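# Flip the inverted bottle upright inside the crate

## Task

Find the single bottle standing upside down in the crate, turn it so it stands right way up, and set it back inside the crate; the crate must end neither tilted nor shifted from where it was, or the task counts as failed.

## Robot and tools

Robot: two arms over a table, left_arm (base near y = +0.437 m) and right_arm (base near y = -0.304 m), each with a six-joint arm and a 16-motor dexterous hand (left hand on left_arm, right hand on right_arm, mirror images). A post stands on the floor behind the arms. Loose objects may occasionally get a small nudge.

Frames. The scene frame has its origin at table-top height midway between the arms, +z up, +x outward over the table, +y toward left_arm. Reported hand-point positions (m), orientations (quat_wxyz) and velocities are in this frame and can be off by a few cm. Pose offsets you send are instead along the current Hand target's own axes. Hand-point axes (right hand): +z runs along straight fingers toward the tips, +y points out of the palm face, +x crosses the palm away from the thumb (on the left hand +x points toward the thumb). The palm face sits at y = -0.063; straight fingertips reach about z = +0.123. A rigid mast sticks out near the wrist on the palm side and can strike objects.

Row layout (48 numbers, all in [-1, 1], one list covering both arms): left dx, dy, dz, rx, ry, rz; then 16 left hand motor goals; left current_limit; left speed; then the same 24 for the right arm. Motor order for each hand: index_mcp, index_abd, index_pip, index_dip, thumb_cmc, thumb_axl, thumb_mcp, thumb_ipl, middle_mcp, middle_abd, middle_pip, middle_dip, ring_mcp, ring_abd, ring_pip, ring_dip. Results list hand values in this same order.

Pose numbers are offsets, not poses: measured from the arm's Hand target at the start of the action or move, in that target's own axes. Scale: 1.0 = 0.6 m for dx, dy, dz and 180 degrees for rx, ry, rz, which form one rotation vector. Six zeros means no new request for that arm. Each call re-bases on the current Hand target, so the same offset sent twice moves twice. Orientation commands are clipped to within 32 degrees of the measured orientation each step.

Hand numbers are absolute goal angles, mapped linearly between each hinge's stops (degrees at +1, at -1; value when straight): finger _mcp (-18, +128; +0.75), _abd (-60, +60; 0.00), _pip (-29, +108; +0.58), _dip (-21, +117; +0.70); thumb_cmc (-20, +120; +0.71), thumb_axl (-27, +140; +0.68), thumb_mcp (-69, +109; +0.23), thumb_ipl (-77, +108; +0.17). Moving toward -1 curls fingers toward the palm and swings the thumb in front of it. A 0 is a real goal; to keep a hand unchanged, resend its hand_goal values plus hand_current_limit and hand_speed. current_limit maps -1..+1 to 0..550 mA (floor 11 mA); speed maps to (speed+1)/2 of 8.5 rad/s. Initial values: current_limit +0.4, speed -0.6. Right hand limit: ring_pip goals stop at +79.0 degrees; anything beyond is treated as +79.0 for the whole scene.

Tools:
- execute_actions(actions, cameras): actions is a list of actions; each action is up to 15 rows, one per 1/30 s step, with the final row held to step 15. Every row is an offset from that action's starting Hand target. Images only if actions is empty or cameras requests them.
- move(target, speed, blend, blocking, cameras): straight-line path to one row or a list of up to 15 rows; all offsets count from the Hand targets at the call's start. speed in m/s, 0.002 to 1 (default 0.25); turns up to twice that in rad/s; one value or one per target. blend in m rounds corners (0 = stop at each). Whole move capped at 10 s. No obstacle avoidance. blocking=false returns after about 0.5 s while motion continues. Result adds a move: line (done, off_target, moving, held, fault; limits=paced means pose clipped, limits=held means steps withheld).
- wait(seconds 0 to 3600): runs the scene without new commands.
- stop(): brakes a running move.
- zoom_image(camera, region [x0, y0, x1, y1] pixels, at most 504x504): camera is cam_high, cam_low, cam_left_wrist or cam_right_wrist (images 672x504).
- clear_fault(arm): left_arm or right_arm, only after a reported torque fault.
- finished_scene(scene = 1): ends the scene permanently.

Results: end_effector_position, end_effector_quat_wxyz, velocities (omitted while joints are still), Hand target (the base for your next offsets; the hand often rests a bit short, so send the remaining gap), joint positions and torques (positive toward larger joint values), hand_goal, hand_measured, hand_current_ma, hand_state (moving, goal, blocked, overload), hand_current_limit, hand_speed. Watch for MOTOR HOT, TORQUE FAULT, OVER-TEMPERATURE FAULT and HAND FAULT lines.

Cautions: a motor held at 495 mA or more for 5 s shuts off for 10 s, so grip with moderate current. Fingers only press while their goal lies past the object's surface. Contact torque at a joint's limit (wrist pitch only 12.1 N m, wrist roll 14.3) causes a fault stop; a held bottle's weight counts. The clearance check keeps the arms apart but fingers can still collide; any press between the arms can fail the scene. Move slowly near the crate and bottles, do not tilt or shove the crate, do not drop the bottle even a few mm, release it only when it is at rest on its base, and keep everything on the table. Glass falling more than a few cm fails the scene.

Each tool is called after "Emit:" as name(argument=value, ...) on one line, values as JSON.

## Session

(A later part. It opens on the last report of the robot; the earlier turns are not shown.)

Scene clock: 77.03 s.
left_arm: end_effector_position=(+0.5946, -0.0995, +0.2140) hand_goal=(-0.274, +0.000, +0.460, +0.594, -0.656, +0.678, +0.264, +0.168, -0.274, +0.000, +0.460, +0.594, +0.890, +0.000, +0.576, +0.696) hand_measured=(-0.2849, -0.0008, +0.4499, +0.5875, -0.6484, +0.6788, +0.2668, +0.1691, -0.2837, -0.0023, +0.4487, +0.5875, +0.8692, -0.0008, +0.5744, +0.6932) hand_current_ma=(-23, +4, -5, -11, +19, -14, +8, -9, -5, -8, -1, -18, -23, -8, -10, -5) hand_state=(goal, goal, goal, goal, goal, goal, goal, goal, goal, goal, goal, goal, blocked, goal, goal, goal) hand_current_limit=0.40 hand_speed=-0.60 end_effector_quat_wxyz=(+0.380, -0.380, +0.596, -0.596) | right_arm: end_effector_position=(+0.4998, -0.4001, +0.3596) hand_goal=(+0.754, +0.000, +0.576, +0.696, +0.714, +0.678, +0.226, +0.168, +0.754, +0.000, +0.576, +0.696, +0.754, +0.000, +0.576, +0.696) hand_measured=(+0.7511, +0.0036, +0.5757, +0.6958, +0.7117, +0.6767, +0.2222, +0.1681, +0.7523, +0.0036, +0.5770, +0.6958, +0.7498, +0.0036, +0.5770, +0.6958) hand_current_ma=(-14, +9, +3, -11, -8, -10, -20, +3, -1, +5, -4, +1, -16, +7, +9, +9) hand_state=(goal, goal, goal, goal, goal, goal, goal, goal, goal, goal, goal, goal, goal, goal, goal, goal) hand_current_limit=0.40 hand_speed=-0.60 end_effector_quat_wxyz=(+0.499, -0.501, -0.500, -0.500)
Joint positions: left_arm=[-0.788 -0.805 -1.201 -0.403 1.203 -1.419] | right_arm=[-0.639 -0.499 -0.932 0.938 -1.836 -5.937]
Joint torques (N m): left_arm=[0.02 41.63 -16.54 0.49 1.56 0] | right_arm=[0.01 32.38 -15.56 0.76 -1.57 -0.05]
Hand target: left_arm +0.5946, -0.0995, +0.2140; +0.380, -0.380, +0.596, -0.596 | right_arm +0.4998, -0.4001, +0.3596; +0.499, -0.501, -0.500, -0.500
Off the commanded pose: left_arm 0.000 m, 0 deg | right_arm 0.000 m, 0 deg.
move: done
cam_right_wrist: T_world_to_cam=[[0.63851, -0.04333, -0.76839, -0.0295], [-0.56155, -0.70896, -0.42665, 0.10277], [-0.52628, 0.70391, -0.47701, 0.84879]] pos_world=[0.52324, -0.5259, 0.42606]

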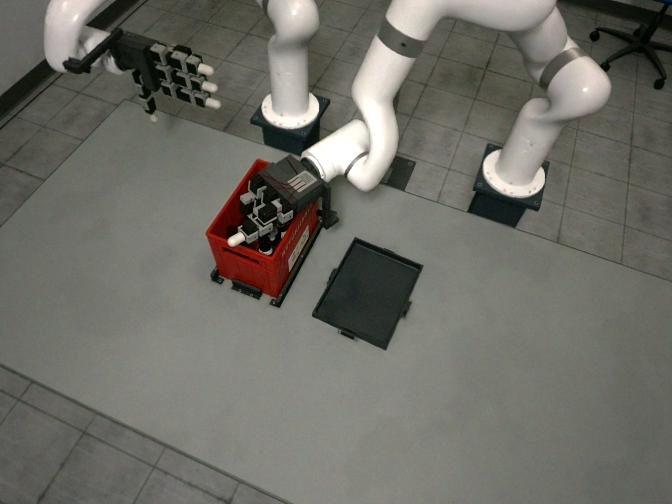

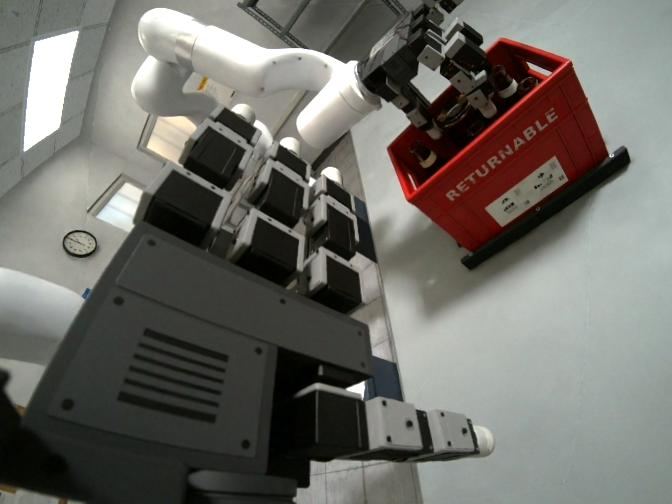

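Emit:
move(target=[0,0,0,0,0,0,-0.315,0,0.46,0.594,-0.657,0.677,0.208,0.168,-0.315,0,0.46,0.594,0.89,0,0.576,0.696,0.2,-0.85,0,0,0,0,0,0,0.754,0,0.576,0.696,0.714,0.678,0.226,0.168,0.754,0,0.576,0.696,0.754,0,0.576,0.696,0.4,-0.6], cameras=["cam_right_wrist"])

Emit:
zoom_image(camera="cam_right_wrist", region=[390, 30, 530, 170])

Scene clock: 80.07 s.
left_arm: end_effector_position=(+0.5946, -0.0995, +0.2140) hand_goal=(-0.314, +0.000, +0.460, +0.594, -0.656, +0.678, +0.208, +0.168, -0.314, +0.000, +0.460, +0.594, +0.890, +0.000, +0.576, +0.696) hand_measured=(-0.3186, -0.0008, +0.4512, +0.5875, -0.6484, +0.6777, +0.2222, +0.1700, -0.3174, -0.0023, +0.4499, +0.5900, +0.8692, -0.0008, +0.5731, +0.6932) hand_current_ma=(+3, -4, -24, -7, +22, +0, +24, -10, +10, -14, -5, -17, -24, -19, -4, +0) hand_state=(goal, goal, goal, goal, goal, goal, goal, goal, goal, goal, goal, goal, blocked, goal, goal, goal) hand_current_limit=0.20 hand_speed=-0.85 end_effector_quat_wxyz=(+0.380, -0.380, +0.596, -0.596) | right_arm: end_effector_position=(+0.4998, -0.4001, +0.3596) hand_goal=(+0.754, +0.000, +0.576, +0.696, +0.714, +0.678, +0.226, +0.168, +0.754, +0.000, +0.576, +0.696, +0.754, +0.000, +0.576, +0.696) hand_measured=(+0.7511, +0.0036, +0.5770, +0.6958, +0.7104, +0.6777, +0.2222, +0.1681, +0.7523, +0.0036, +0.5757, +0.6958, +0.7511, +0.0036, +0.5770, +0.6971) hand_current_ma=(-16, +1, +4, -9, -14, -12, -13, -1, -2, +3, -3, +3, -15, +10, +14, +13) hand_state=(goal, goal, goal, goal, goal, goal, goal, goal, goal, goal, goal, goal, goal, goal, goal, goal) hand_current_limit=0.40 hand_speed=-0.60 end_effector_quat_wxyz=(+0.499, -0.501, -0.500, -0.500)
Joint positions: left_arm=[-0.788 -0.805 -1.201 -0.403 1.203 -1.419] | right_arm=[-0.639 -0.499 -0.932 0.938 -1.836 -5.937]
Joint torques (N m): left_arm=[0.02 41.63 -16.53 0.49 1.56 0] | right_arm=[0.01 32.38 -15.56 0.76 -1.57 -0.05]
Hand target: left_arm +0.5946, -0.0995, +0.2140; +0.380, -0.380, +0.596, -0.596 | right_arm +0.4998, -0.4001, +0.3596; +0.499, -0.501, -0.500, -0.500
Off the commanded pose: left_arm 0.000 m, 0 deg | right_arm 0.000 m, 0 deg.
move: done
cam_right_wrist: T_world_to_cam=[[0.63851, -0.04333, -0.76839, -0.0295], [-0.56155, -0.70896, -0.42665, 0.10277], [-0.52628, 0.70391, -0.47701, 0.84879]] pos_world=[0.52324, -0.5259, 0.42606]

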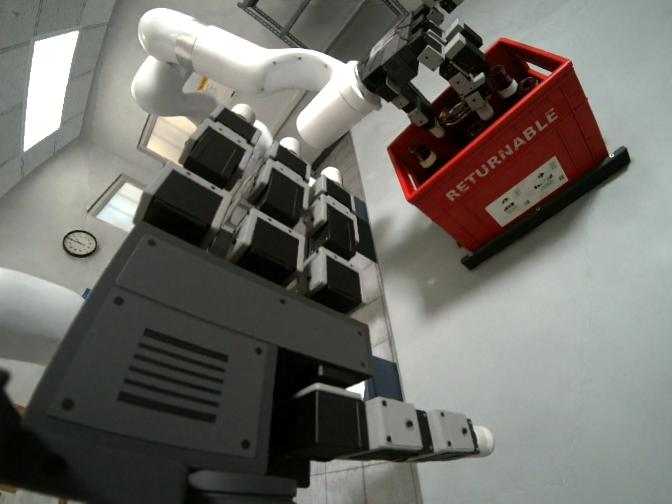

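Scaled by 3.600 from the camera's image (finer frame: 960x720).

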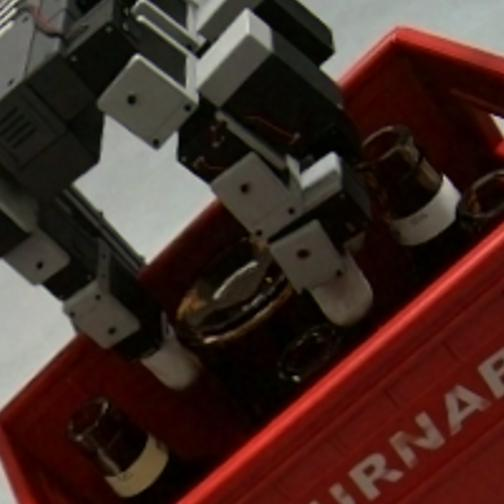

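Emit:
move(target=[0,0,0,0,0,0,-0.38,0,0.46,0.594,-0.657,0.677,0.112,0.168,-0.38,0,0.46,0.594,0.89,0,0.576,0.696,0.4,-0.85,0,0,0,0,0,0,0.754,0,0.576,0.696,0.714,0.678,0.226,0.168,0.754,0,0.576,0.696,0.754,0,0.576,0.696,0.4,-0.6], cameras=["cam_right_wrist"])

Emit:
zoom_image(camera="cam_right_wrist", region=[390, 30, 530, 170])

Scene clock: 81.20 s.
left_arm: end_effector_position=(+0.5946, -0.0995, +0.2140) hand_goal=(-0.380, +0.000, +0.460, +0.594, -0.656, +0.678, +0.112, +0.168, -0.380, +0.000, +0.460, +0.594, +0.890, +0.000, +0.576, +0.696) hand_measured=(-0.3343, -0.0008, +0.4705, +0.5951, -0.6484, +0.6788, +0.2143, +0.1815, -0.3331, -0.0037, +0.4717, +0.5939, +0.8692, +0.0007, +0.5731, +0.6920) hand_current_ma=(+67, -9, +4, -5, +8, -2, +204, +20, +83, -8, +23, -10, -33, -5, -5, -5) hand_state=(blocked, goal, goal, goal, goal, goal, blocked, goal, blocked, goal, goal, goal, blocked, goal, goal, goal) hand_current_limit=0.40 hand_speed=-0.85 end_effector_quat_wxyz=(+0.380, -0.380, +0.596, -0.596) | right_arm: end_effector_position=(+0.4998, -0.4001, +0.3596) hand_goal=(+0.754, +0.000, +0.576, +0.696, +0.714, +0.678, +0.226, +0.168, +0.754, +0.000, +0.576, +0.696, +0.754, +0.000, +0.576, +0.696) hand_measured=(+0.7511, +0.0036, +0.5770, +0.6958, +0.7104, +0.6767, +0.2232, +0.1681, +0.7523, +0.0036, +0.5770, +0.6958, +0.7511, +0.0036, +0.5770, +0.6958) hand_current_ma=(-14, +0, +0, -10, -14, -11, -19, -1, +1, +0, -7, +5, -16, +8, +17, +4) hand_state=(goal, goal, goal, goal, goal, goal, goal, goal, goal, goal, goal, goal, goal, goal, goal, goal) hand_current_limit=0.40 hand_speed=-0.60 end_effector_quat_wxyz=(+0.499, -0.501, -0.500, -0.500)
Joint positions: left_arm=[-0.788 -0.805 -1.201 -0.403 1.203 -1.419] | right_arm=[-0.639 -0.499 -0.932 0.938 -1.836 -5.937]
Joint torques (N m): left_arm=[0.02 41.63 -16.53 0.49 1.56 0] | right_arm=[0.01 32.38 -15.56 0.76 -1.57 -0.05]
Hand target: left_arm +0.5946, -0.0995, +0.2140; +0.380, -0.380, +0.596, -0.596 | right_arm +0.4998, -0.4001, +0.3596; +0.499, -0.501, -0.500, -0.500
Off the commanded pose: left_arm 0.000 m, 0 deg | right_arm 0.000 m, 0 deg.
move: done
cam_right_wrist: T_world_to_cam=[[0.63851, -0.04333, -0.76839, -0.0295], [-0.56155, -0.70896, -0.42665, 0.10277], [-0.52628, 0.70391, -0.47701, 0.84879]] pos_world=[0.52324, -0.5259, 0.42606]

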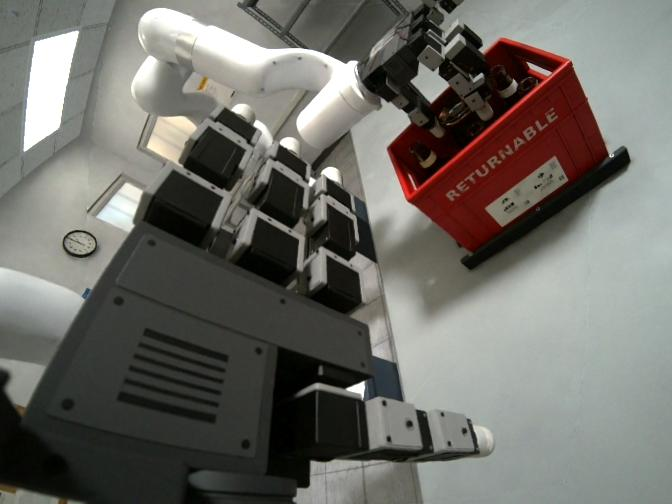

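Scaled by 3.600 from the camera's image (finer frame: 960x720).

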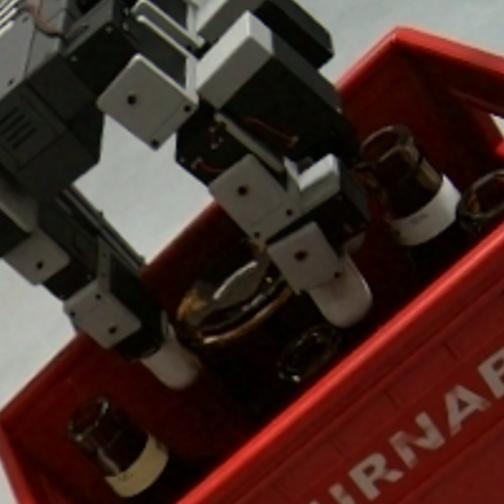

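Emit:
move(target=[0,0,0,0,0,0,-0.5,0,0.44,0.58,-0.657,0.677,0.0,0.13,-0.5,0,0.44,0.58,0.89,0,0.576,0.696,0.78,-0.85,0,0,0,0,0,0,0.754,0,0.576,0.696,0.714,0.678,0.226,0.168,0.754,0,0.576,0.696,0.754,0,0.576,0.696,0.4,-0.6])

Scene clock: 83.00 s.
left_arm: end_effector_position=(+0.5946, -0.0995, +0.2140) hand_goal=(-0.500, +0.000, +0.440, +0.580, -0.656, +0.678, +0.000, +0.130, -0.500, +0.000, +0.440, +0.580, +0.890, +0.000, +0.576, +0.696) hand_measured=(-0.3415, -0.0008, +0.4833, +0.5951, -0.6484, +0.6777, +0.2143, +0.1824, -0.3428, -0.0023, +0.4871, +0.5964, +0.8680, -0.0008, +0.5731, +0.6920) hand_current_ma=(+249, -4, +58, +29, +33, +12, +451, +97, +266, -12, +74, +26, -20, -4, -5, +3) hand_state=(blocked, goal, blocked, goal, goal, goal, blocked, blocked, blocked, goal, blocked, goal, blocked, goal, goal, goal) hand_current_limit=0.78 hand_speed=-0.85 end_effector_quat_wxyz=(+0.380, -0.380, +0.596, -0.596) | right_arm: end_effector_position=(+0.4998, -0.4001, +0.3596) hand_goal=(+0.754, +0.000, +0.576, +0.696, +0.714, +0.678, +0.226, +0.168, +0.754, +0.000, +0.576, +0.696, +0.754, +0.000, +0.576, +0.696) hand_measured=(+0.7511, +0.0036, +0.5770, +0.6958, +0.7104, +0.6777, +0.2222, +0.1672, +0.7523, +0.0036, +0.5770, +0.6958, +0.7511, +0.0036, +0.5770, +0.6958) hand_current_ma=(-18, +6, -2, -6, -12, -6, -13, +0, -2, +2, -4, -1, -12, +4, +9, +2) hand_state=(goal, goal, goal, goal, goal, goal, goal, goal, goal, goal, goal, goal, goal, goal, goal, goal) hand_current_limit=0.40 hand_speed=-0.60 end_effector_quat_wxyz=(+0.499, -0.501, -0.500, -0.500)
Joint positions: left_arm=[-0.788 -0.805 -1.201 -0.403 1.203 -1.419] | right_arm=[-0.639 -0.499 -0.932 0.938 -1.836 -5.937]
Joint torques (N m): left_arm=[0.02 41.63 -16.53 0.49 1.55 0] | right_arm=[0.01 32.38 -15.56 0.76 -1.57 -0.05]
Hand target: left_arm +0.5946, -0.0995, +0.2140; +0.380, -0.380, +0.596, -0.596 | right_arm +0.4998, -0.4001, +0.3596; +0.499, -0.501, -0.500, -0.500
Off the commanded pose: left_arm 0.000 m, 0 deg | right_arm 0.000 m, 0 deg.
move: done

Emit:
move(target=[0,-0.0167,0,0,0,0,-0.5,0,0.44,0.58,-0.657,0.677,0.0,0.13,-0.5,0,0.44,0.58,0.89,0,0.576,0.696,0.78,-0.85,0,0,0,0,0,0,0.754,0,0.576,0.696,0.714,0.678,0.226,0.168,0.754,0,0.576,0.696,0.754,0,0.576,0.696,0.4,-0.6], speed=0.03, cameras=["cam_right_wrist"])

Emit:
zoom_image(camera="cam_right_wrist", region=[390, 30, 530, 170])

Scene clock: 84.40 s.
left_arm: end_effector_position=(+0.5946, -0.0995, +0.2239) hand_goal=(-0.500, +0.000, +0.440, +0.580, -0.656, +0.678, +0.000, +0.130, -0.500, +0.000, +0.440, +0.580, +0.890, +0.000, +0.576, +0.696) hand_measured=(-0.3476, -0.0008, +0.4871, +0.6015, -0.6471, +0.6788, +0.2143, +0.1824, -0.3476, -0.0023, +0.4910, +0.6015, +0.8692, -0.0008, +0.5744, +0.6932) hand_current_ma=(+243, -1, +48, +18, +4, -2, +440, +100, +263, -4, +86, +31, -20, +0, -10, -4) hand_state=(blocked, goal, blocked, blocked, goal, goal, blocked, blocked, blocked, goal, blocked, blocked, blocked, goal, goal, goal) hand_current_limit=0.78 hand_speed=-0.85 end_effector_quat_wxyz=(+0.380, -0.380, +0.596, -0.596) | right_arm: end_effector_position=(+0.4998, -0.4001, +0.3596) hand_goal=(+0.754, +0.000, +0.576, +0.696, +0.714, +0.678, +0.226, +0.168, +0.754, +0.000, +0.576, +0.696, +0.754, +0.000, +0.576, +0.696) hand_measured=(+0.7511, +0.0036, +0.5770, +0.6958, +0.7104, +0.6767, +0.2222, +0.1681, +0.7511, +0.0036, +0.5770, +0.6958, +0.7498, +0.0036, +0.5770, +0.6958) hand_current_ma=(-12, +6, -5, -5, -16, -11, -16, +1, -7, +1, -1, +0, -12, +14, +7, +11) hand_state=(goal, goal, goal, goal, goal, goal, goal, goal, goal, goal, goal, goal, goal, goal, goal, goal) hand_current_limit=0.40 hand_speed=-0.60 end_effector_quat_wxyz=(+0.499, -0.501, -0.500, -0.500)
Joint positions: left_arm=[-0.788 -0.787 -1.198 -0.406 1.189 -1.413] | right_arm=[-0.639 -0.499 -0.932 0.938 -1.836 -5.937]
Joint torques (N m): left_arm=[0.02 54.24 -16.73 0.51 1.55 1.82] | right_arm=[0.01 32.38 -15.56 0.76 -1.57 -0.05]
Hand target: left_arm +0.5946, -0.0995, +0.2240; +0.380, -0.380, +0.596, -0.596 | right_arm +0.4998, -0.4001, +0.3596; +0.499, -0.501, -0.500, -0.500
Off the commanded pose: left_arm 0.000 m, 0 deg | right_arm 0.000 m, 0 deg.
move: done
cam_right_wrist: T_world_to_cam=[[0.63851, -0.04333, -0.76839, -0.0295], [-0.56155, -0.70896, -0.42665, 0.10277], [-0.52628, 0.70391, -0.47701, 0.84879]] pos_world=[0.52324, -0.5259, 0.42606]

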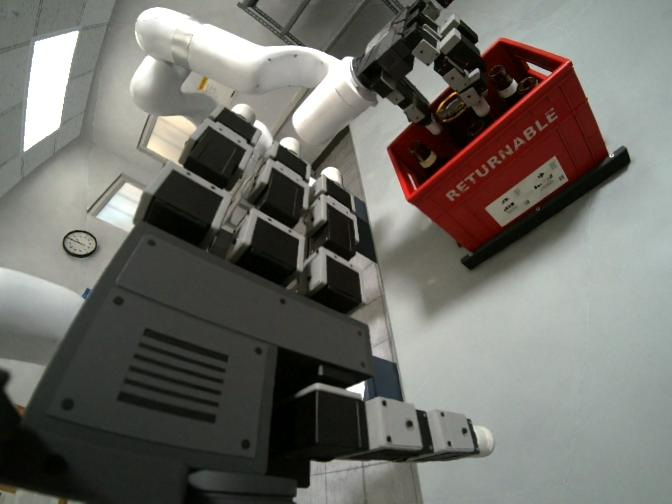

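Scaled by 3.600 from the camera's image (finer frame: 960x720).

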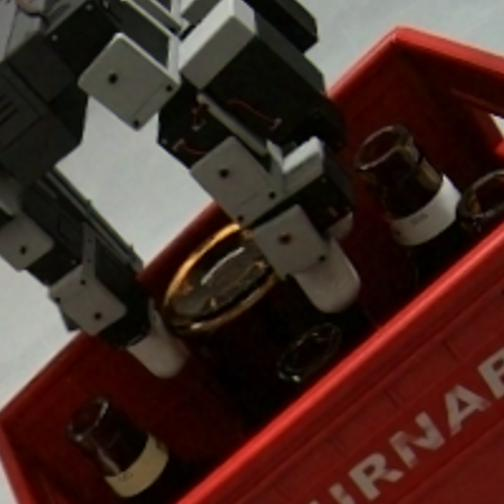

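Emit:
move(target=[0,-0.0667,0,0,0,0,-0.5,0,0.44,0.58,-0.657,0.677,0.0,0.13,-0.5,0,0.44,0.58,0.89,0,0.576,0.696,0.78,-0.85,0,0,0,0,0,0,0.754,0,0.576,0.696,0.714,0.678,0.226,0.168,0.754,0,0.576,0.696,0.754,0,0.576,0.696,0.4,-0.6], speed=0.05, cameras=["cam_right_wrist","cam_high"])

Emit:
zoom_image(camera="cam_right_wrist", region=[370, 0, 530, 160])

Scene clock: 86.43 s.
left_arm: end_effector_position=(+0.5946, -0.0995, +0.2639) hand_goal=(-0.500, +0.000, +0.440, +0.580, -0.656, +0.678, +0.000, +0.130, -0.500, +0.000, +0.440, +0.580, +0.890, +0.000, +0.576, +0.696) hand_measured=(-0.3476, +0.0007, +0.4884, +0.6028, -0.6471, +0.6788, +0.2143, +0.1824, -0.3488, -0.0023, +0.4923, +0.6028, +0.8692, -0.0008, +0.5731, +0.6920) hand_current_ma=(+237, -2, +61, +28, +7, -4, +441, +96, +256, -14, +95, +11, -19, +0, -6, +0) hand_state=(blocked, goal, blocked, blocked, goal, goal, blocked, blocked, blocked, goal, blocked, blocked, blocked, goal, goal, goal) hand_current_limit=0.78 hand_speed=-0.85 end_effector_quat_wxyz=(+0.380, -0.380, +0.596, -0.596) | right_arm: end_effector_position=(+0.4998, -0.4001, +0.3596) hand_goal=(+0.754, +0.000, +0.576, +0.696, +0.714, +0.678, +0.226, +0.168, +0.754, +0.000, +0.576, +0.696, +0.754, +0.000, +0.576, +0.696) hand_measured=(+0.7511, +0.0036, +0.5770, +0.6958, +0.7104, +0.6777, +0.2222, +0.1681, +0.7523, +0.0036, +0.5770, +0.6958, +0.7498, +0.0036, +0.5770, +0.6958) hand_current_ma=(-16, +1, +8, -8, -15, -14, -13, -6, -1, +5, +0, +5, -17, +1, +7, +8) hand_state=(goal, goal, goal, goal, goal, goal, goal, goal, goal, goal, goal, goal, goal, goal, goal, goal) hand_current_limit=0.40 hand_speed=-0.60 end_effector_quat_wxyz=(+0.499, -0.501, -0.500, -0.500)
Joint positions: left_arm=[-0.788 -0.714 -1.19 -0.417 1.129 -1.385] | right_arm=[-0.639 -0.499 -0.932 0.938 -1.836 -5.937]
Joint torques (N m): left_arm=[0.02 53.38 -17.55 0.58 -1.66 1.77] | right_arm=[0.01 32.38 -15.56 0.76 -1.57 -0.05]
Hand target: left_arm +0.5946, -0.0995, +0.2640; +0.380, -0.380, +0.596, -0.596 | right_arm +0.4998, -0.4001, +0.3596; +0.499, -0.501, -0.500, -0.500
Off the commanded pose: left_arm 0.000 m, 0 deg | right_arm 0.000 m, 0 deg.
move: done
cam_right_wrist: T_world_to_cam=[[0.63851, -0.04333, -0.76839, -0.0295], [-0.56155, -0.70896, -0.42665, 0.10277], [-0.52628, 0.70391, -0.47701, 0.84879]] pos_world=[0.52324, -0.5259, 0.42606]
Images, in order (width x height): cam_high 672x504, cam_right_wrist 672x504.

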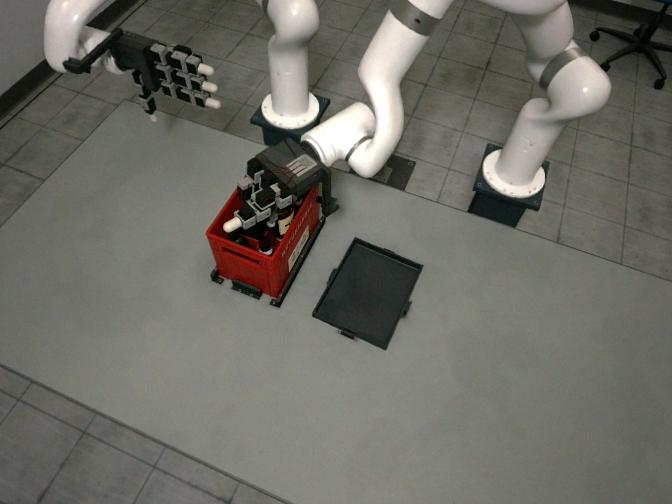

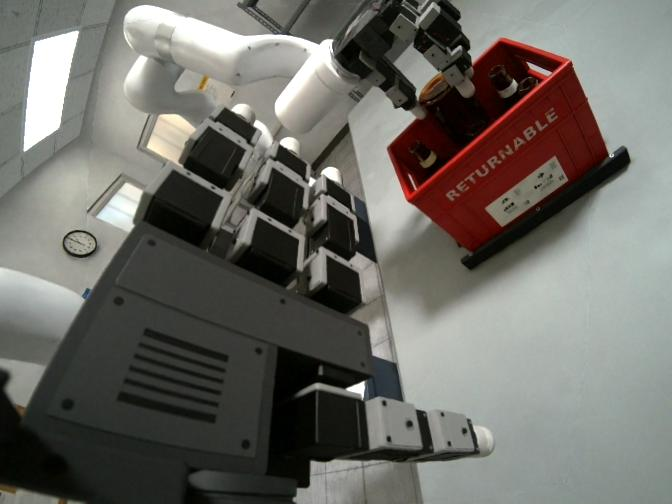

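Scaled by 3.150 from the camera's image (finer frame: 960x720).

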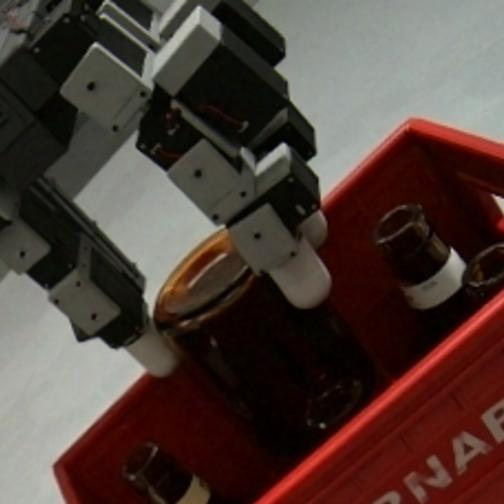

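Emit:
move(target=[0,-0.2935,0,0,0,0,-0.5,0,0.44,0.58,-0.657,0.677,0.0,0.13,-0.5,0,0.44,0.58,0.89,0,0.576,0.696,0.78,-0.85,0,0,0,0,0,0,0.754,0,0.576,0.696,0.714,0.678,0.226,0.168,0.754,0,0.576,0.696,0.754,0,0.576,0.696,0.4,-0.6], speed=0.1, cameras=["all"])

Emit:
zoom_image(camera="cam_left_wrist", region=[0, 0, 500, 500])

Emit:
zoom_image(camera="cam_low", region=[240, 50, 420, 210])

Emit:
zoom_image(camera="cam_high", region=[200, 100, 360, 260])

Scene clock: 89.87 s.
left_arm: end_effector_position=(+0.5949, -0.0994, +0.4400) hand_goal=(-0.500, +0.000, +0.440, +0.580, -0.656, +0.678, +0.000, +0.130, -0.500, +0.000, +0.440, +0.580, +0.890, +0.000, +0.576, +0.696) hand_measured=(-0.3476, -0.0008, +0.4871, +0.6015, -0.6484, +0.6788, +0.2153, +0.1824, -0.3476, -0.0037, +0.4923, +0.6028, +0.8692, -0.0008, +0.5744, +0.6932) hand_current_ma=(+247, -6, +60, +33, +10, +10, +439, +101, +255, -11, +65, +29, -31, -20, -12, +3) hand_state=(blocked, goal, blocked, blocked, goal, goal, blocked, blocked, blocked, goal, blocked, blocked, blocked, goal, goal, goal) hand_current_limit=0.78 hand_speed=-0.85 end_effector_quat_wxyz=(+0.380, -0.380, +0.596, -0.596) | right_arm: end_effector_position=(+0.4998, -0.4001, +0.3596) hand_goal=(+0.754, +0.000, +0.576, +0.696, +0.714, +0.678, +0.226, +0.168, +0.754, +0.000, +0.576, +0.696, +0.754, +0.000, +0.576, +0.696) hand_measured=(+0.7511, +0.0021, +0.5770, +0.6971, +0.7117, +0.6767, +0.2222, +0.1681, +0.7523, +0.0036, +0.5757, +0.6958, +0.7511, +0.0036, +0.5770, +0.6958) hand_current_ma=(-18, +4, +0, -6, -11, -13, -9, -3, -2, +5, -6, +0, -16, +5, +10, +9) hand_state=(goal, goal, goal, goal, goal, goal, goal, goal, goal, goal, goal, goal, goal, goal, goal, goal) hand_current_limit=0.40 hand_speed=-0.60 end_effector_quat_wxyz=(+0.499, -0.501, -0.500, -0.500)
Joint positions: left_arm=[-0.788 -0.461 -1.263 -0.515 0.837 -1.209] | right_arm=[-0.639 -0.499 -0.932 0.938 -1.836 -5.937]
Joint torques (N m): left_arm=[0.02 52.33 -20.56 0.89 1.47 1.68] | right_arm=[0.01 32.38 -15.56 0.76 -1.57 -0.05]
Hand target: left_arm +0.5948, -0.0995, +0.4401; +0.380, -0.380, +0.596, -0.596 | right_arm +0.4998, -0.4001, +0.3596; +0.499, -0.501, -0.500, -0.500
Off the commanded pose: left_arm 0.000 m, 0 deg | right_arm 0.000 m, 0 deg.
move: done
cam_left_wrist: T_world_to_cam=[[0.31151, 0.74684, 0.58753, -0.40617], [-0.8373, -0.07662, 0.54134, 0.20623], [0.44932, -0.66057, 0.60147, -0.47711]] pos_world=[0.51358, 0.00398, 0.41396]
cam_right_wrist: T_world_to_cam=[[0.63851, -0.04333, -0.76839, -0.0295], [-0.56155, -0.70896, -0.42665, 0.10277], [-0.52628, 0.70391, -0.47701, 0.84879]] pos_world=[0.52324, -0.5259, 0.42606]

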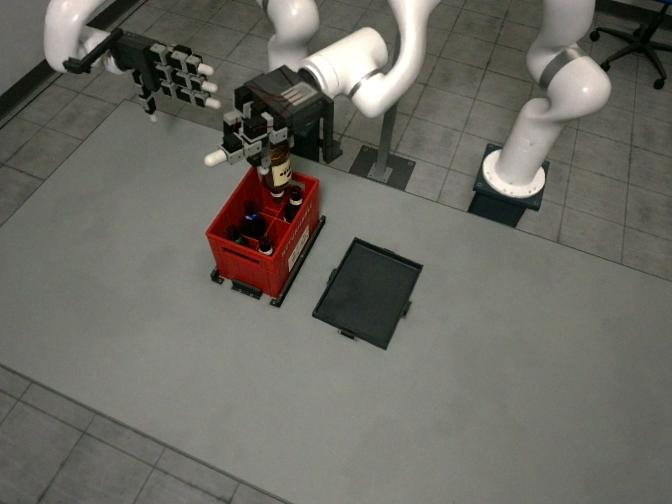

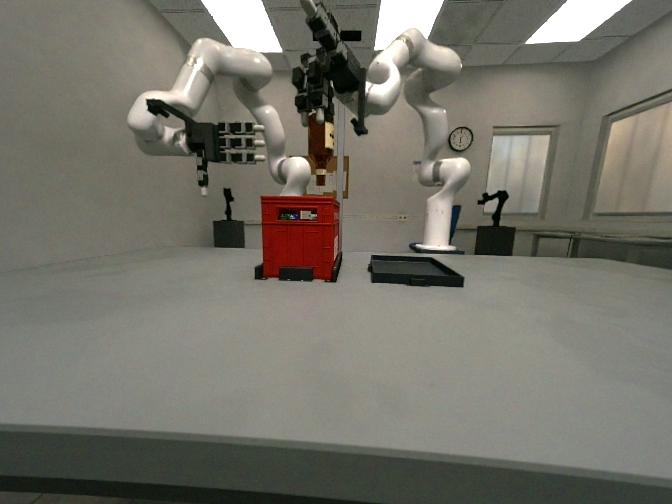

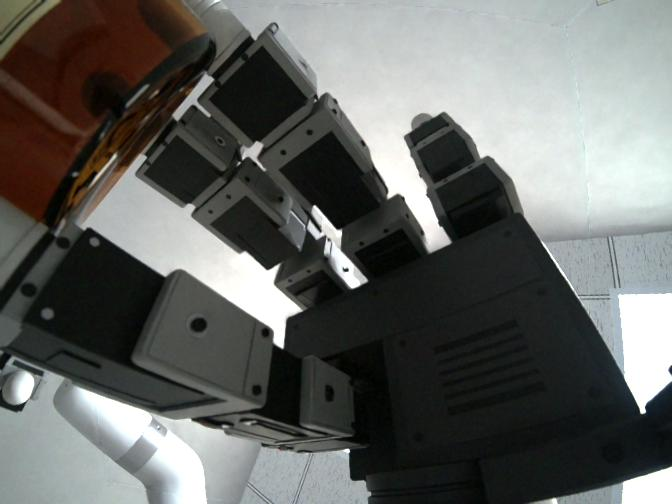

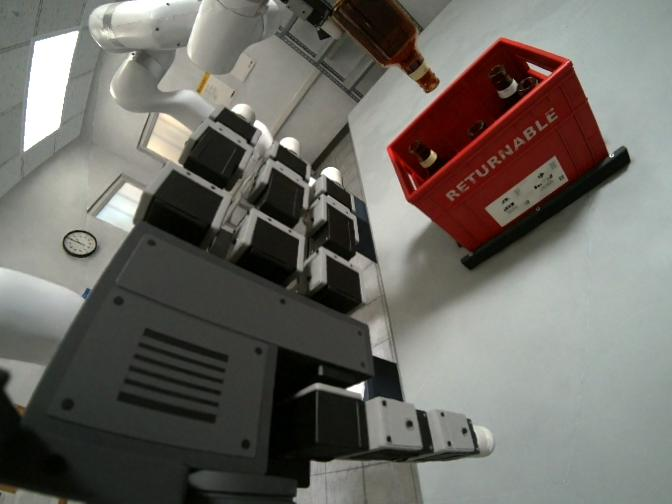

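Scaled by 1.008 from the camera's image (finer frame: 960x720).

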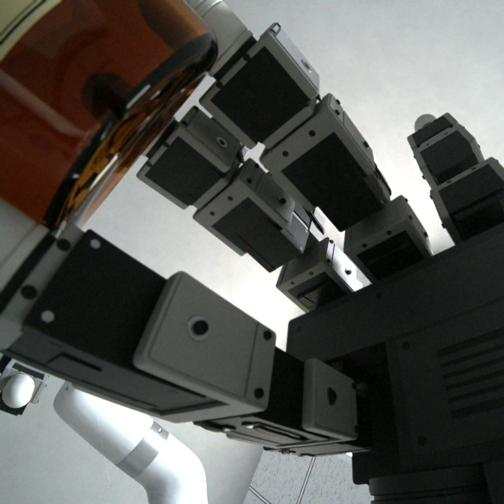

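Scaled by 2.800 from the camera's image (finer frame: 960x720).

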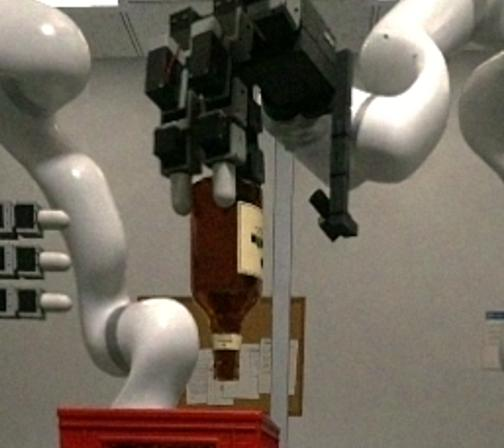

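Scaled by 3.150 from the camera's image (finer frame: 960x720).

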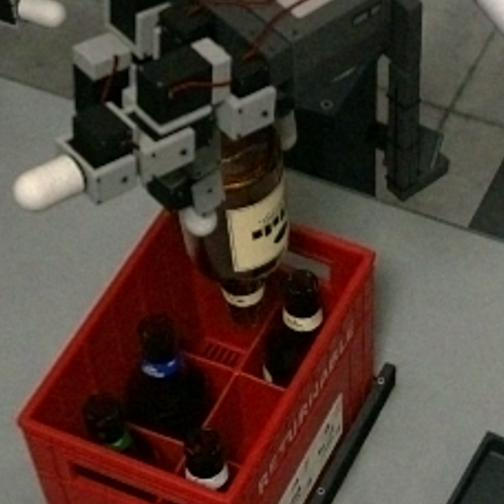

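Emit:
move(target=[0.0013,-0.09,-0.1878,0,0.3889,0,-0.5,0,0.44,0.58,-0.657,0.677,0.0,0.13,-0.5,0,0.44,0.58,0.89,0,0.576,0.696,0.78,-0.85,0,0,0,0,0,0.1,0.754,0,0.576,0.696,-0.571,0.678,0.226,0.168,0.754,0,0.576,0.696,0.754,0,0.576,0.696,0.4,-0.6], speed=0.17, cameras=["all"])

Scene clock: 100.20 s.
left_arm: end_effector_position=(+0.4924, -0.0526, +0.4942) hand_goal=(-0.500, +0.000, +0.440, +0.580, -0.656, +0.678, +0.000, +0.130, -0.500, +0.000, +0.440, +0.580, +0.890, +0.000, +0.576, +0.696) hand_measured=(-0.3476, +0.0007, +0.4897, +0.6028, -0.6471, +0.6777, +0.2143, +0.1824, -0.3500, -0.0037, +0.4936, +0.6041, +0.8692, -0.0008, +0.5744, +0.6932) hand_current_ma=(+237, -2, +63, +31, +19, +8, +431, +83, +250, -18, +78, +24, -28, -11, -24, +3) hand_state=(blocked, goal, blocked, blocked, goal, goal, blocked, blocked, blocked, goal, blocked, blocked, blocked, goal, goal, goal) hand_current_limit=0.78 hand_speed=-0.85 end_effector_quat_wxyz=(-0.031, +0.030, +0.706, -0.706) | right_arm: end_effector_position=(+0.4998, -0.4001, +0.3596) hand_goal=(+0.754, +0.000, +0.576, +0.696, -0.570, +0.678, +0.226, +0.168, +0.754, +0.000, +0.576, +0.696, +0.754, +0.000, +0.576, +0.696) hand_measured=(+0.7486, +0.0036, +0.5744, +0.6958, -0.5379, +0.6777, +0.2222, +0.1681, +0.7486, +0.0036, +0.5731, +0.6971, +0.7486, +0.0036, +0.5731, +0.6958) hand_current_ma=(-27, +1, -7, -5, +58, -17, -9, -3, -10, +2, -11, +5, -11, +12, +2, +6) hand_state=(goal, goal, goal, goal, blocked, goal, goal, goal, goal, goal, goal, goal, goal, goal, goal, goal) hand_current_limit=0.40 hand_speed=-0.60 end_effector_quat_wxyz=(+0.571, -0.573, -0.415, -0.416)
Joint positions: left_arm=[-0.451 -0.443 -1.366 1.329 1.265 -2.457] | right_arm=[-0.625 -0.469 -0.963 0.966 -1.867 -5.568]
Joint torques (N m): left_arm=[-0.01 35.87 -29.58 -1.02 4.79 0] | right_arm=[0 32.24 -16.35 0.86 -1.54 -0.1]
Hand target: left_arm +0.4924, -0.0526, +0.4942; -0.031, +0.030, +0.706, -0.706 | right_arm +0.4998, -0.4001, +0.3596; +0.571, -0.573, -0.415, -0.416
Off the commanded pose: left_arm 0.000 m, 0 deg | right_arm 0.000 m, 0 deg.
move: done
cam_left_wrist: T_world_to_cam=[[0.80871, -0.03674, 0.58706, -0.72682], [-0.35808, 0.76106, 0.5409, -0.09701], [-0.46665, -0.64765, 0.60232, 0.01859]] pos_world=[0.56173, 0.05916, 0.46796]
cam_right_wrist: T_world_to_cam=[[0.36979, -0.04322, -0.92811, 0.1623], [-0.66625, -0.70857, -0.23247, 0.08547], [-0.64758, 0.70432, -0.29081, 0.84261]] pos_world=[0.54259, -0.5259, 0.41555]

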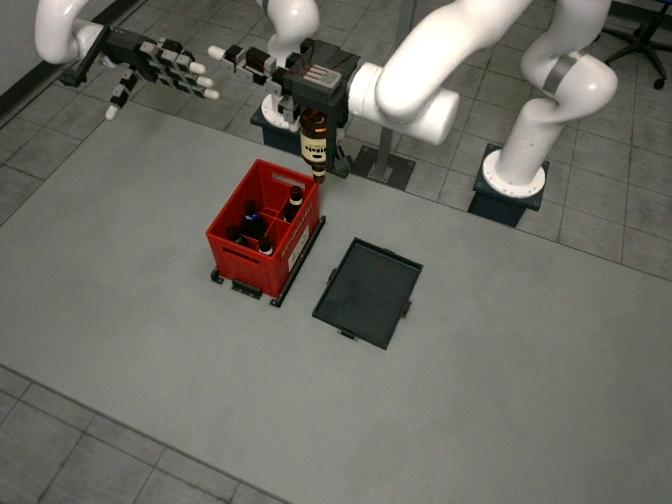

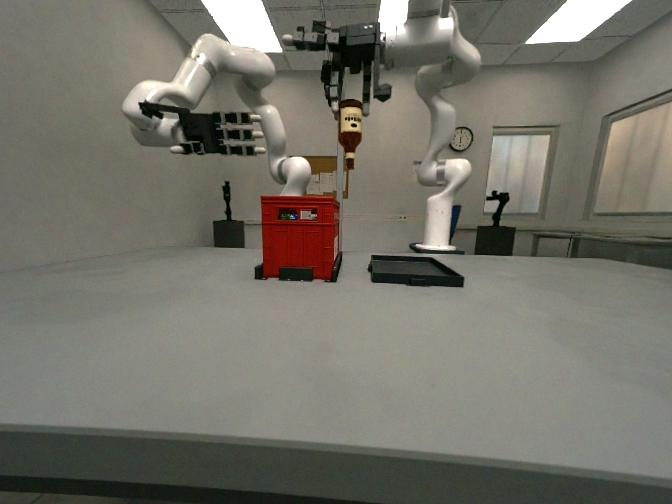

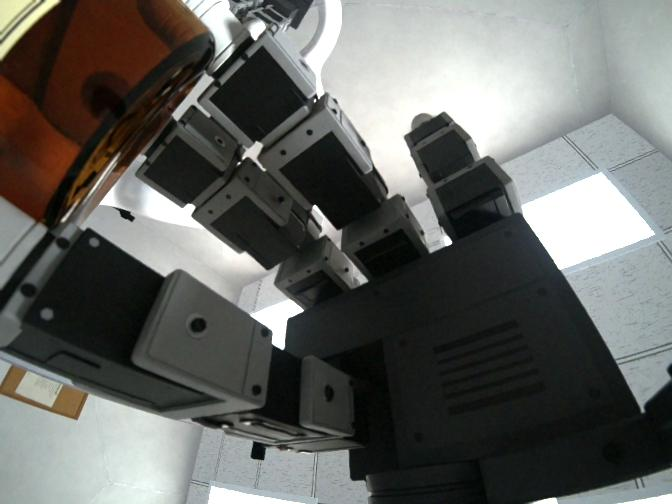

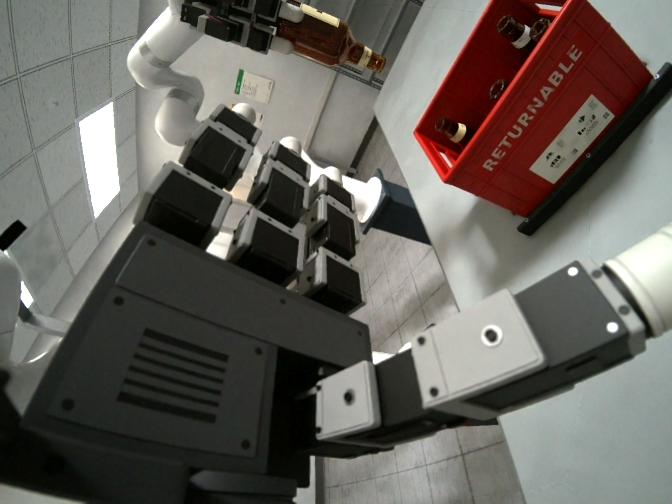

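Emit:
zoom_image(camera="cam_right_wrist", region=[170, 0, 400, 130])

Emit:
zoom_image(camera="cam_high", region=[200, 30, 370, 200])

Scaled by 2.191 from the camera's image (finer frame: 960x720).

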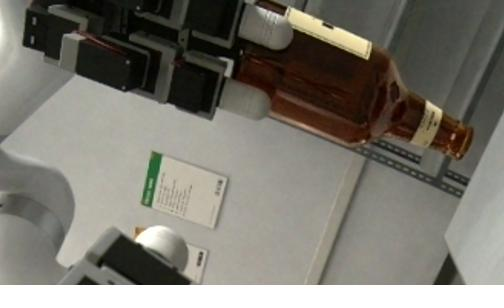

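Scaled by 2.965 from the camera's image (finer frame: 960x720).

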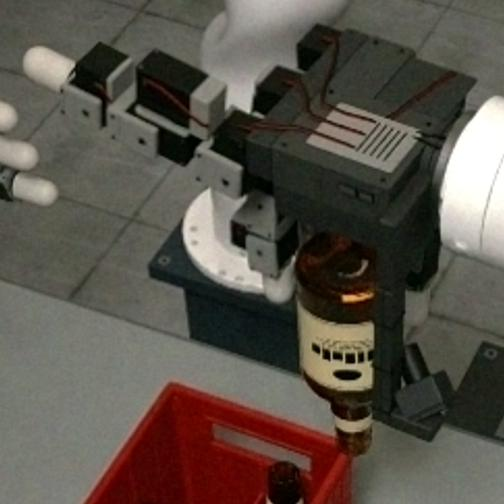

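Emit:
move(target=[[0,0,0,0,0,0,-0.5,0,0.44,0.58,-0.657,0.677,0.0,0.13,-0.5,0,0.44,0.58,0.89,0,0.576,0.696,0.78,-0.85,0,0,0,0,0,0.45,0.754,0,0.576,0.696,-0.571,0.678,0.226,0.168,0.754,0,0.576,0.696,0.754,0,0.576,0.696,0.4,-0.6],[0,0,0,0,0,0,-0.5,0,0.44,0.58,-0.657,0.677,0.0,0.13,-0.5,0,0.44,0.58,0.89,0,0.576,0.696,0.78,-0.85,0,0,0,0,0,0.9,0.754,0,0.576,0.696,-0.571,0.678,0.226,0.168,0.754,0,0.576,0.696,0.754,0,0.576,0.696,0.4,-0.6],[0,0,0,0,0,0,-0.5,0,0.44,0.58,-0.657,0.677,0.0,0.13,-0.5,0,0.44,0.58,0.89,0,0.576,0.696,0.78,-0.85,0.0217,-0.0435,0.45,0,0,0.9,0.754,0,0.576,0.696,-0.571,0.678,0.226,0.168,0.754,0,0.576,0.696,0.754,0,0.576,0.696,0.4,-0.6]], speed=[0.4,0.4,0.2], blend=[0.03,0.03,0], cameras=["all"])

Emit:
zoom_image(camera="cam_high", region=[200, 30, 370, 200])

Scene clock: 108.87 s.
left_arm: end_effector_position=(+0.4924, -0.0526, +0.4942) hand_goal=(-0.500, +0.000, +0.440, +0.580, -0.656, +0.678, +0.000, +0.130, -0.500, +0.000, +0.440, +0.580, +0.890, +0.000, +0.576, +0.696) hand_measured=(-0.3488, +0.0007, +0.4897, +0.6028, -0.6471, +0.6788, +0.2143, +0.1824, -0.3500, -0.0037, +0.4936, +0.6041, +0.8692, -0.0023, +0.5744, +0.6920) hand_current_ma=(+255, +4, +76, +20, +20, -5, +434, +95, +257, -15, +79, +17, -21, -4, -2, +2) hand_state=(blocked, goal, blocked, blocked, goal, goal, blocked, blocked, blocked, goal, blocked, blocked, blocked, goal, goal, goal) hand_current_limit=0.78 hand_speed=-0.85 end_effector_quat_wxyz=(-0.031, +0.030, +0.706, -0.706) | right_arm: end_effector_position=(+0.4795, -0.1302, +0.3797) hand_goal=(+0.754, +0.000, +0.576, +0.696, -0.570, +0.678, +0.226, +0.168, +0.754, +0.000, +0.576, +0.696, +0.754, +0.000, +0.576, +0.696) hand_measured=(+0.7474, -0.0037, +0.5744, +0.6932, -0.5843, +0.6777, +0.2222, +0.1681, +0.7486, -0.0037, +0.5731, +0.6958, +0.7474, -0.0052, +0.5731, +0.6958) hand_current_ma=(-21, -3, +2, -12, -36, -8, -15, -6, -12, -12, -13, +1, -19, -11, +0, +6) hand_state=(goal, goal, goal, goal, goal, goal, goal, goal, goal, goal, goal, goal, goal, goal, goal, goal) hand_current_limit=0.40 hand_speed=-0.60 end_effector_quat_wxyz=(+0.500, -0.500, +0.501, +0.499)
Joint positions: left_arm=[-0.451 -0.443 -1.366 1.33 1.265 -2.457] | right_arm=[-0.043 -0.62 -1.053 1.494 -1.605 -2.71]
Joint torques (N m): left_arm=[-0.01 35.87 -21 -1.02 0.99 0] | right_arm=[-0.05 36.88 -16.44 0.72 -1.52 0.11]
Hand target: left_arm +0.4924, -0.0526, +0.4942; -0.031, +0.030, +0.706, -0.706 | right_arm +0.4795, -0.1301, +0.3797; +0.500, -0.500, +0.501, +0.499
Off the commanded pose: left_arm 0.000 m, 0 deg | right_arm 0.000 m, 0 deg.
move: done
cam_left_wrist: T_world_to_cam=[[0.80873, -0.03692, 0.58702, -0.72681], [-0.3579, 0.76112, 0.54093, -0.09705], [-0.46676, -0.64756, 0.60233, 0.01857]] pos_world=[0.56173, 0.05906, 0.46796]
cam_right_wrist: T_world_to_cam=[[-0.63859, -0.0391, 0.76855, 0.03998], [0.55915, -0.70976, 0.42848, -0.57082], [0.52873, 0.70336, 0.47511, -0.20982]] pos_world=[0.45564, -0.256, 0.31355]

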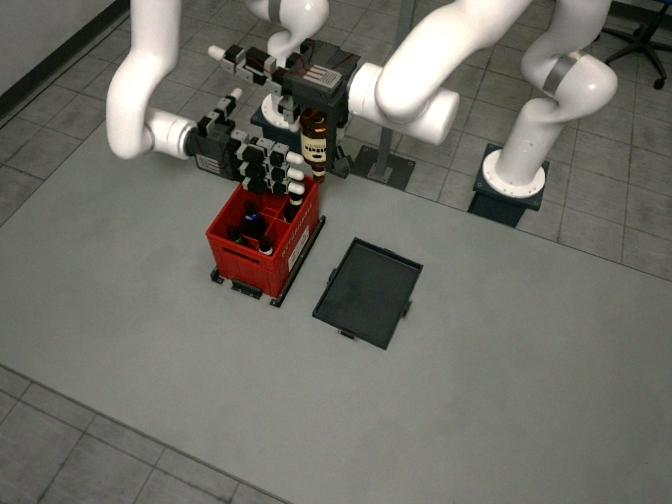

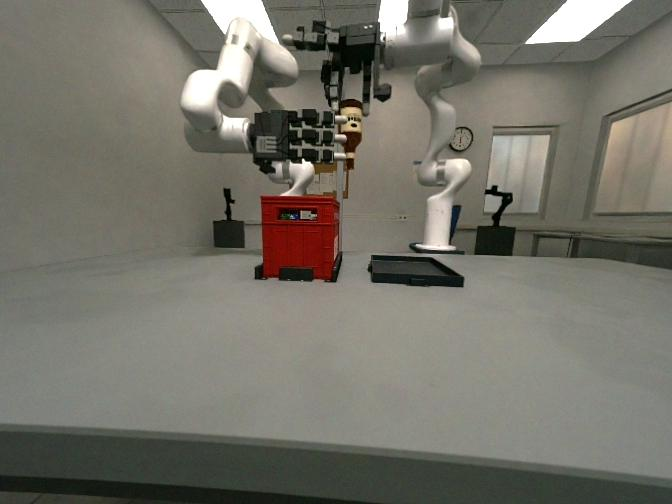

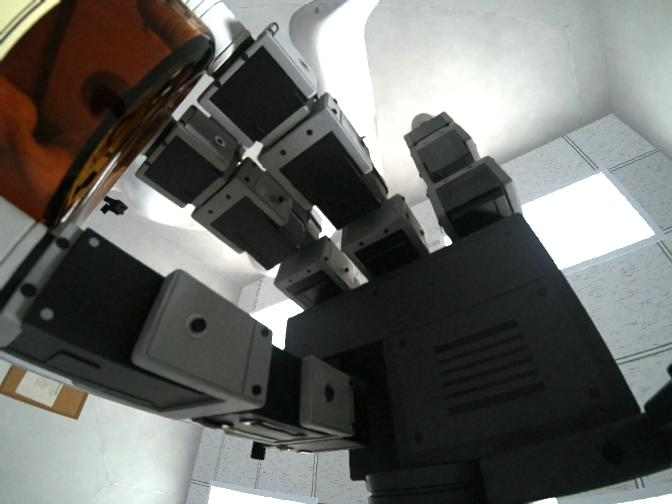

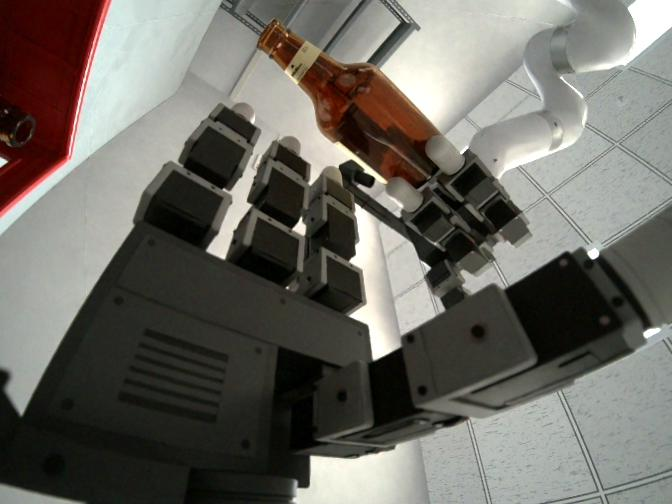

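Scaled by 2.965 from the camera's image (finer frame: 960x720).

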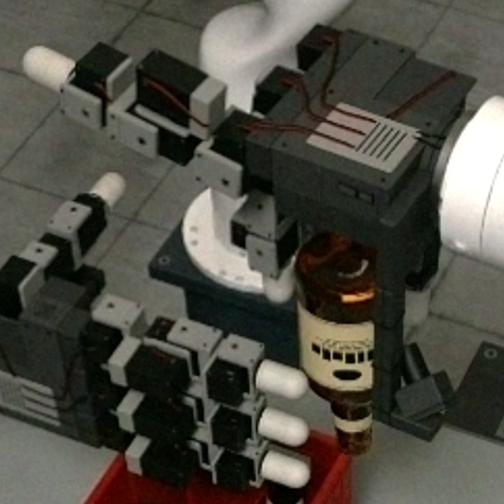

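Emit:
move(target=[0,0,0,0,0,0,-0.5,0,0.44,0.58,-0.657,0.677,0.0,0.13,-0.5,0,0.44,0.58,0.89,0,0.576,0.696,0.78,-0.85,0.0083,0,0.225,0,0,0,0.754,0,0.576,0.696,-0.571,0.678,0.226,0.168,0.754,0,0.576,0.696,0.754,0,0.576,0.696,0.4,-0.6], speed=0.1, cameras=["cam_high","cam_right_wrist","cam_low"])

Emit:
zoom_image(camera="cam_high", region=[200, 30, 370, 200])

Scene clock: 112.73 s.
left_arm: end_effector_position=(+0.4924, -0.0526, +0.4942) hand_goal=(-0.500, +0.000, +0.440, +0.580, -0.656, +0.678, +0.000, +0.130, -0.500, +0.000, +0.440, +0.580, +0.890, +0.000, +0.576, +0.696) hand_measured=(-0.3476, +0.0021, +0.4897, +0.6041, -0.6471, +0.6788, +0.2153, +0.1824, -0.3500, -0.0037, +0.4936, +0.6041, +0.8692, -0.0023, +0.5744, +0.6920) hand_current_ma=(+240, -8, +54, +46, +13, +1, +443, +90, +249, -14, +90, +23, -23, -20, -14, -4) hand_state=(blocked, goal, blocked, blocked, goal, goal, blocked, blocked, blocked, goal, blocked, blocked, blocked, goal, goal, goal) hand_current_limit=0.78 hand_speed=-0.85 end_effector_quat_wxyz=(-0.031, +0.030, +0.706, -0.706) | right_arm: end_effector_position=(+0.4797, +0.0048, +0.3746) hand_goal=(+0.754, +0.000, +0.576, +0.696, -0.570, +0.678, +0.226, +0.168, +0.754, +0.000, +0.576, +0.696, +0.754, +0.000, +0.576, +0.696) hand_measured=(+0.7486, -0.0023, +0.5744, +0.6920, -0.5843, +0.6777, +0.2222, +0.1681, +0.7486, -0.0037, +0.5731, +0.6958, +0.7486, -0.0037, +0.5731, +0.6958) hand_current_ma=(-24, +3, +4, -12, -34, -15, -16, +1, +1, -10, -5, +5, -18, -3, -2, -1) hand_state=(goal, goal, goal, goal, goal, goal, goal, goal, goal, goal, goal, goal, goal, goal, goal, goal) hand_current_limit=0.40 hand_speed=-0.60 end_effector_quat_wxyz=(+0.500, -0.500, +0.501, +0.499)
Joint positions: left_arm=[-0.451 -0.443 -1.366 1.33 1.265 -2.457] | right_arm=[0.205 -0.64 -1.07 1.72 -1.501 -2.716]
Joint torques (N m): left_arm=[-0.01 35.87 -21 -1.02 0.99 0] | right_arm=[-0.07 37.83 -16.81 0.65 -1.52 0.11]
Hand target: left_arm +0.4924, -0.0526, +0.4942; -0.031, +0.030, +0.706, -0.706 | right_arm +0.4797, +0.0049, +0.3746; +0.500, -0.500, +0.501, +0.499
Off the commanded pose: left_arm 0.000 m, 0 deg | right_arm 0.000 m, 0 deg.
move: done
cam_right_wrist: T_world_to_cam=[[-0.63859, -0.0391, 0.76855, 0.04931], [0.55915, -0.70976, 0.42848, -0.47293], [0.52873, 0.70336, 0.47511, -0.30246]] pos_world=[0.45584, -0.121, 0.30845]
Images, in order (width x height): cam_high 672x504, cam_low 672x504, cam_right_wrist 672x504.

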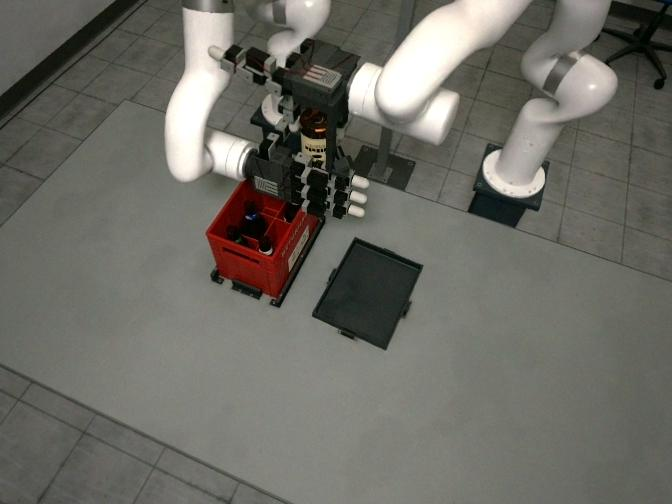

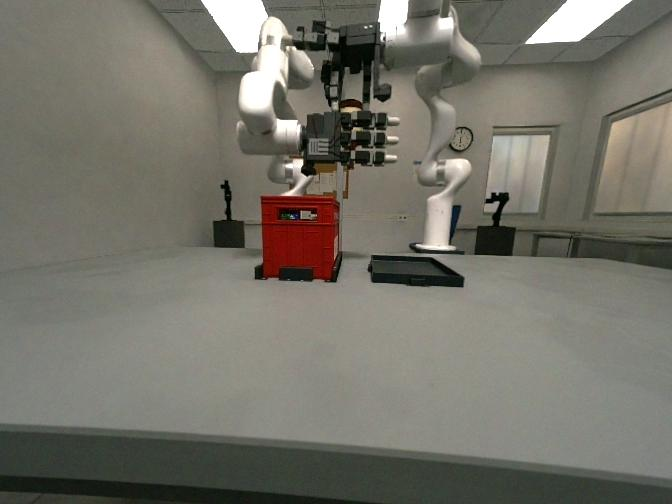

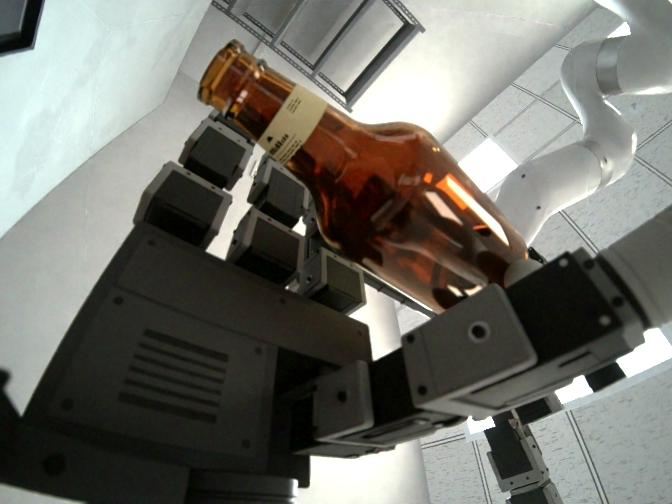

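Scaled by 2.965 from the camera's image (finer frame: 960x720).

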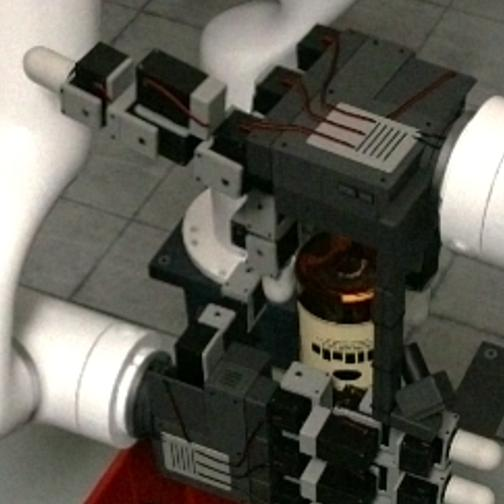

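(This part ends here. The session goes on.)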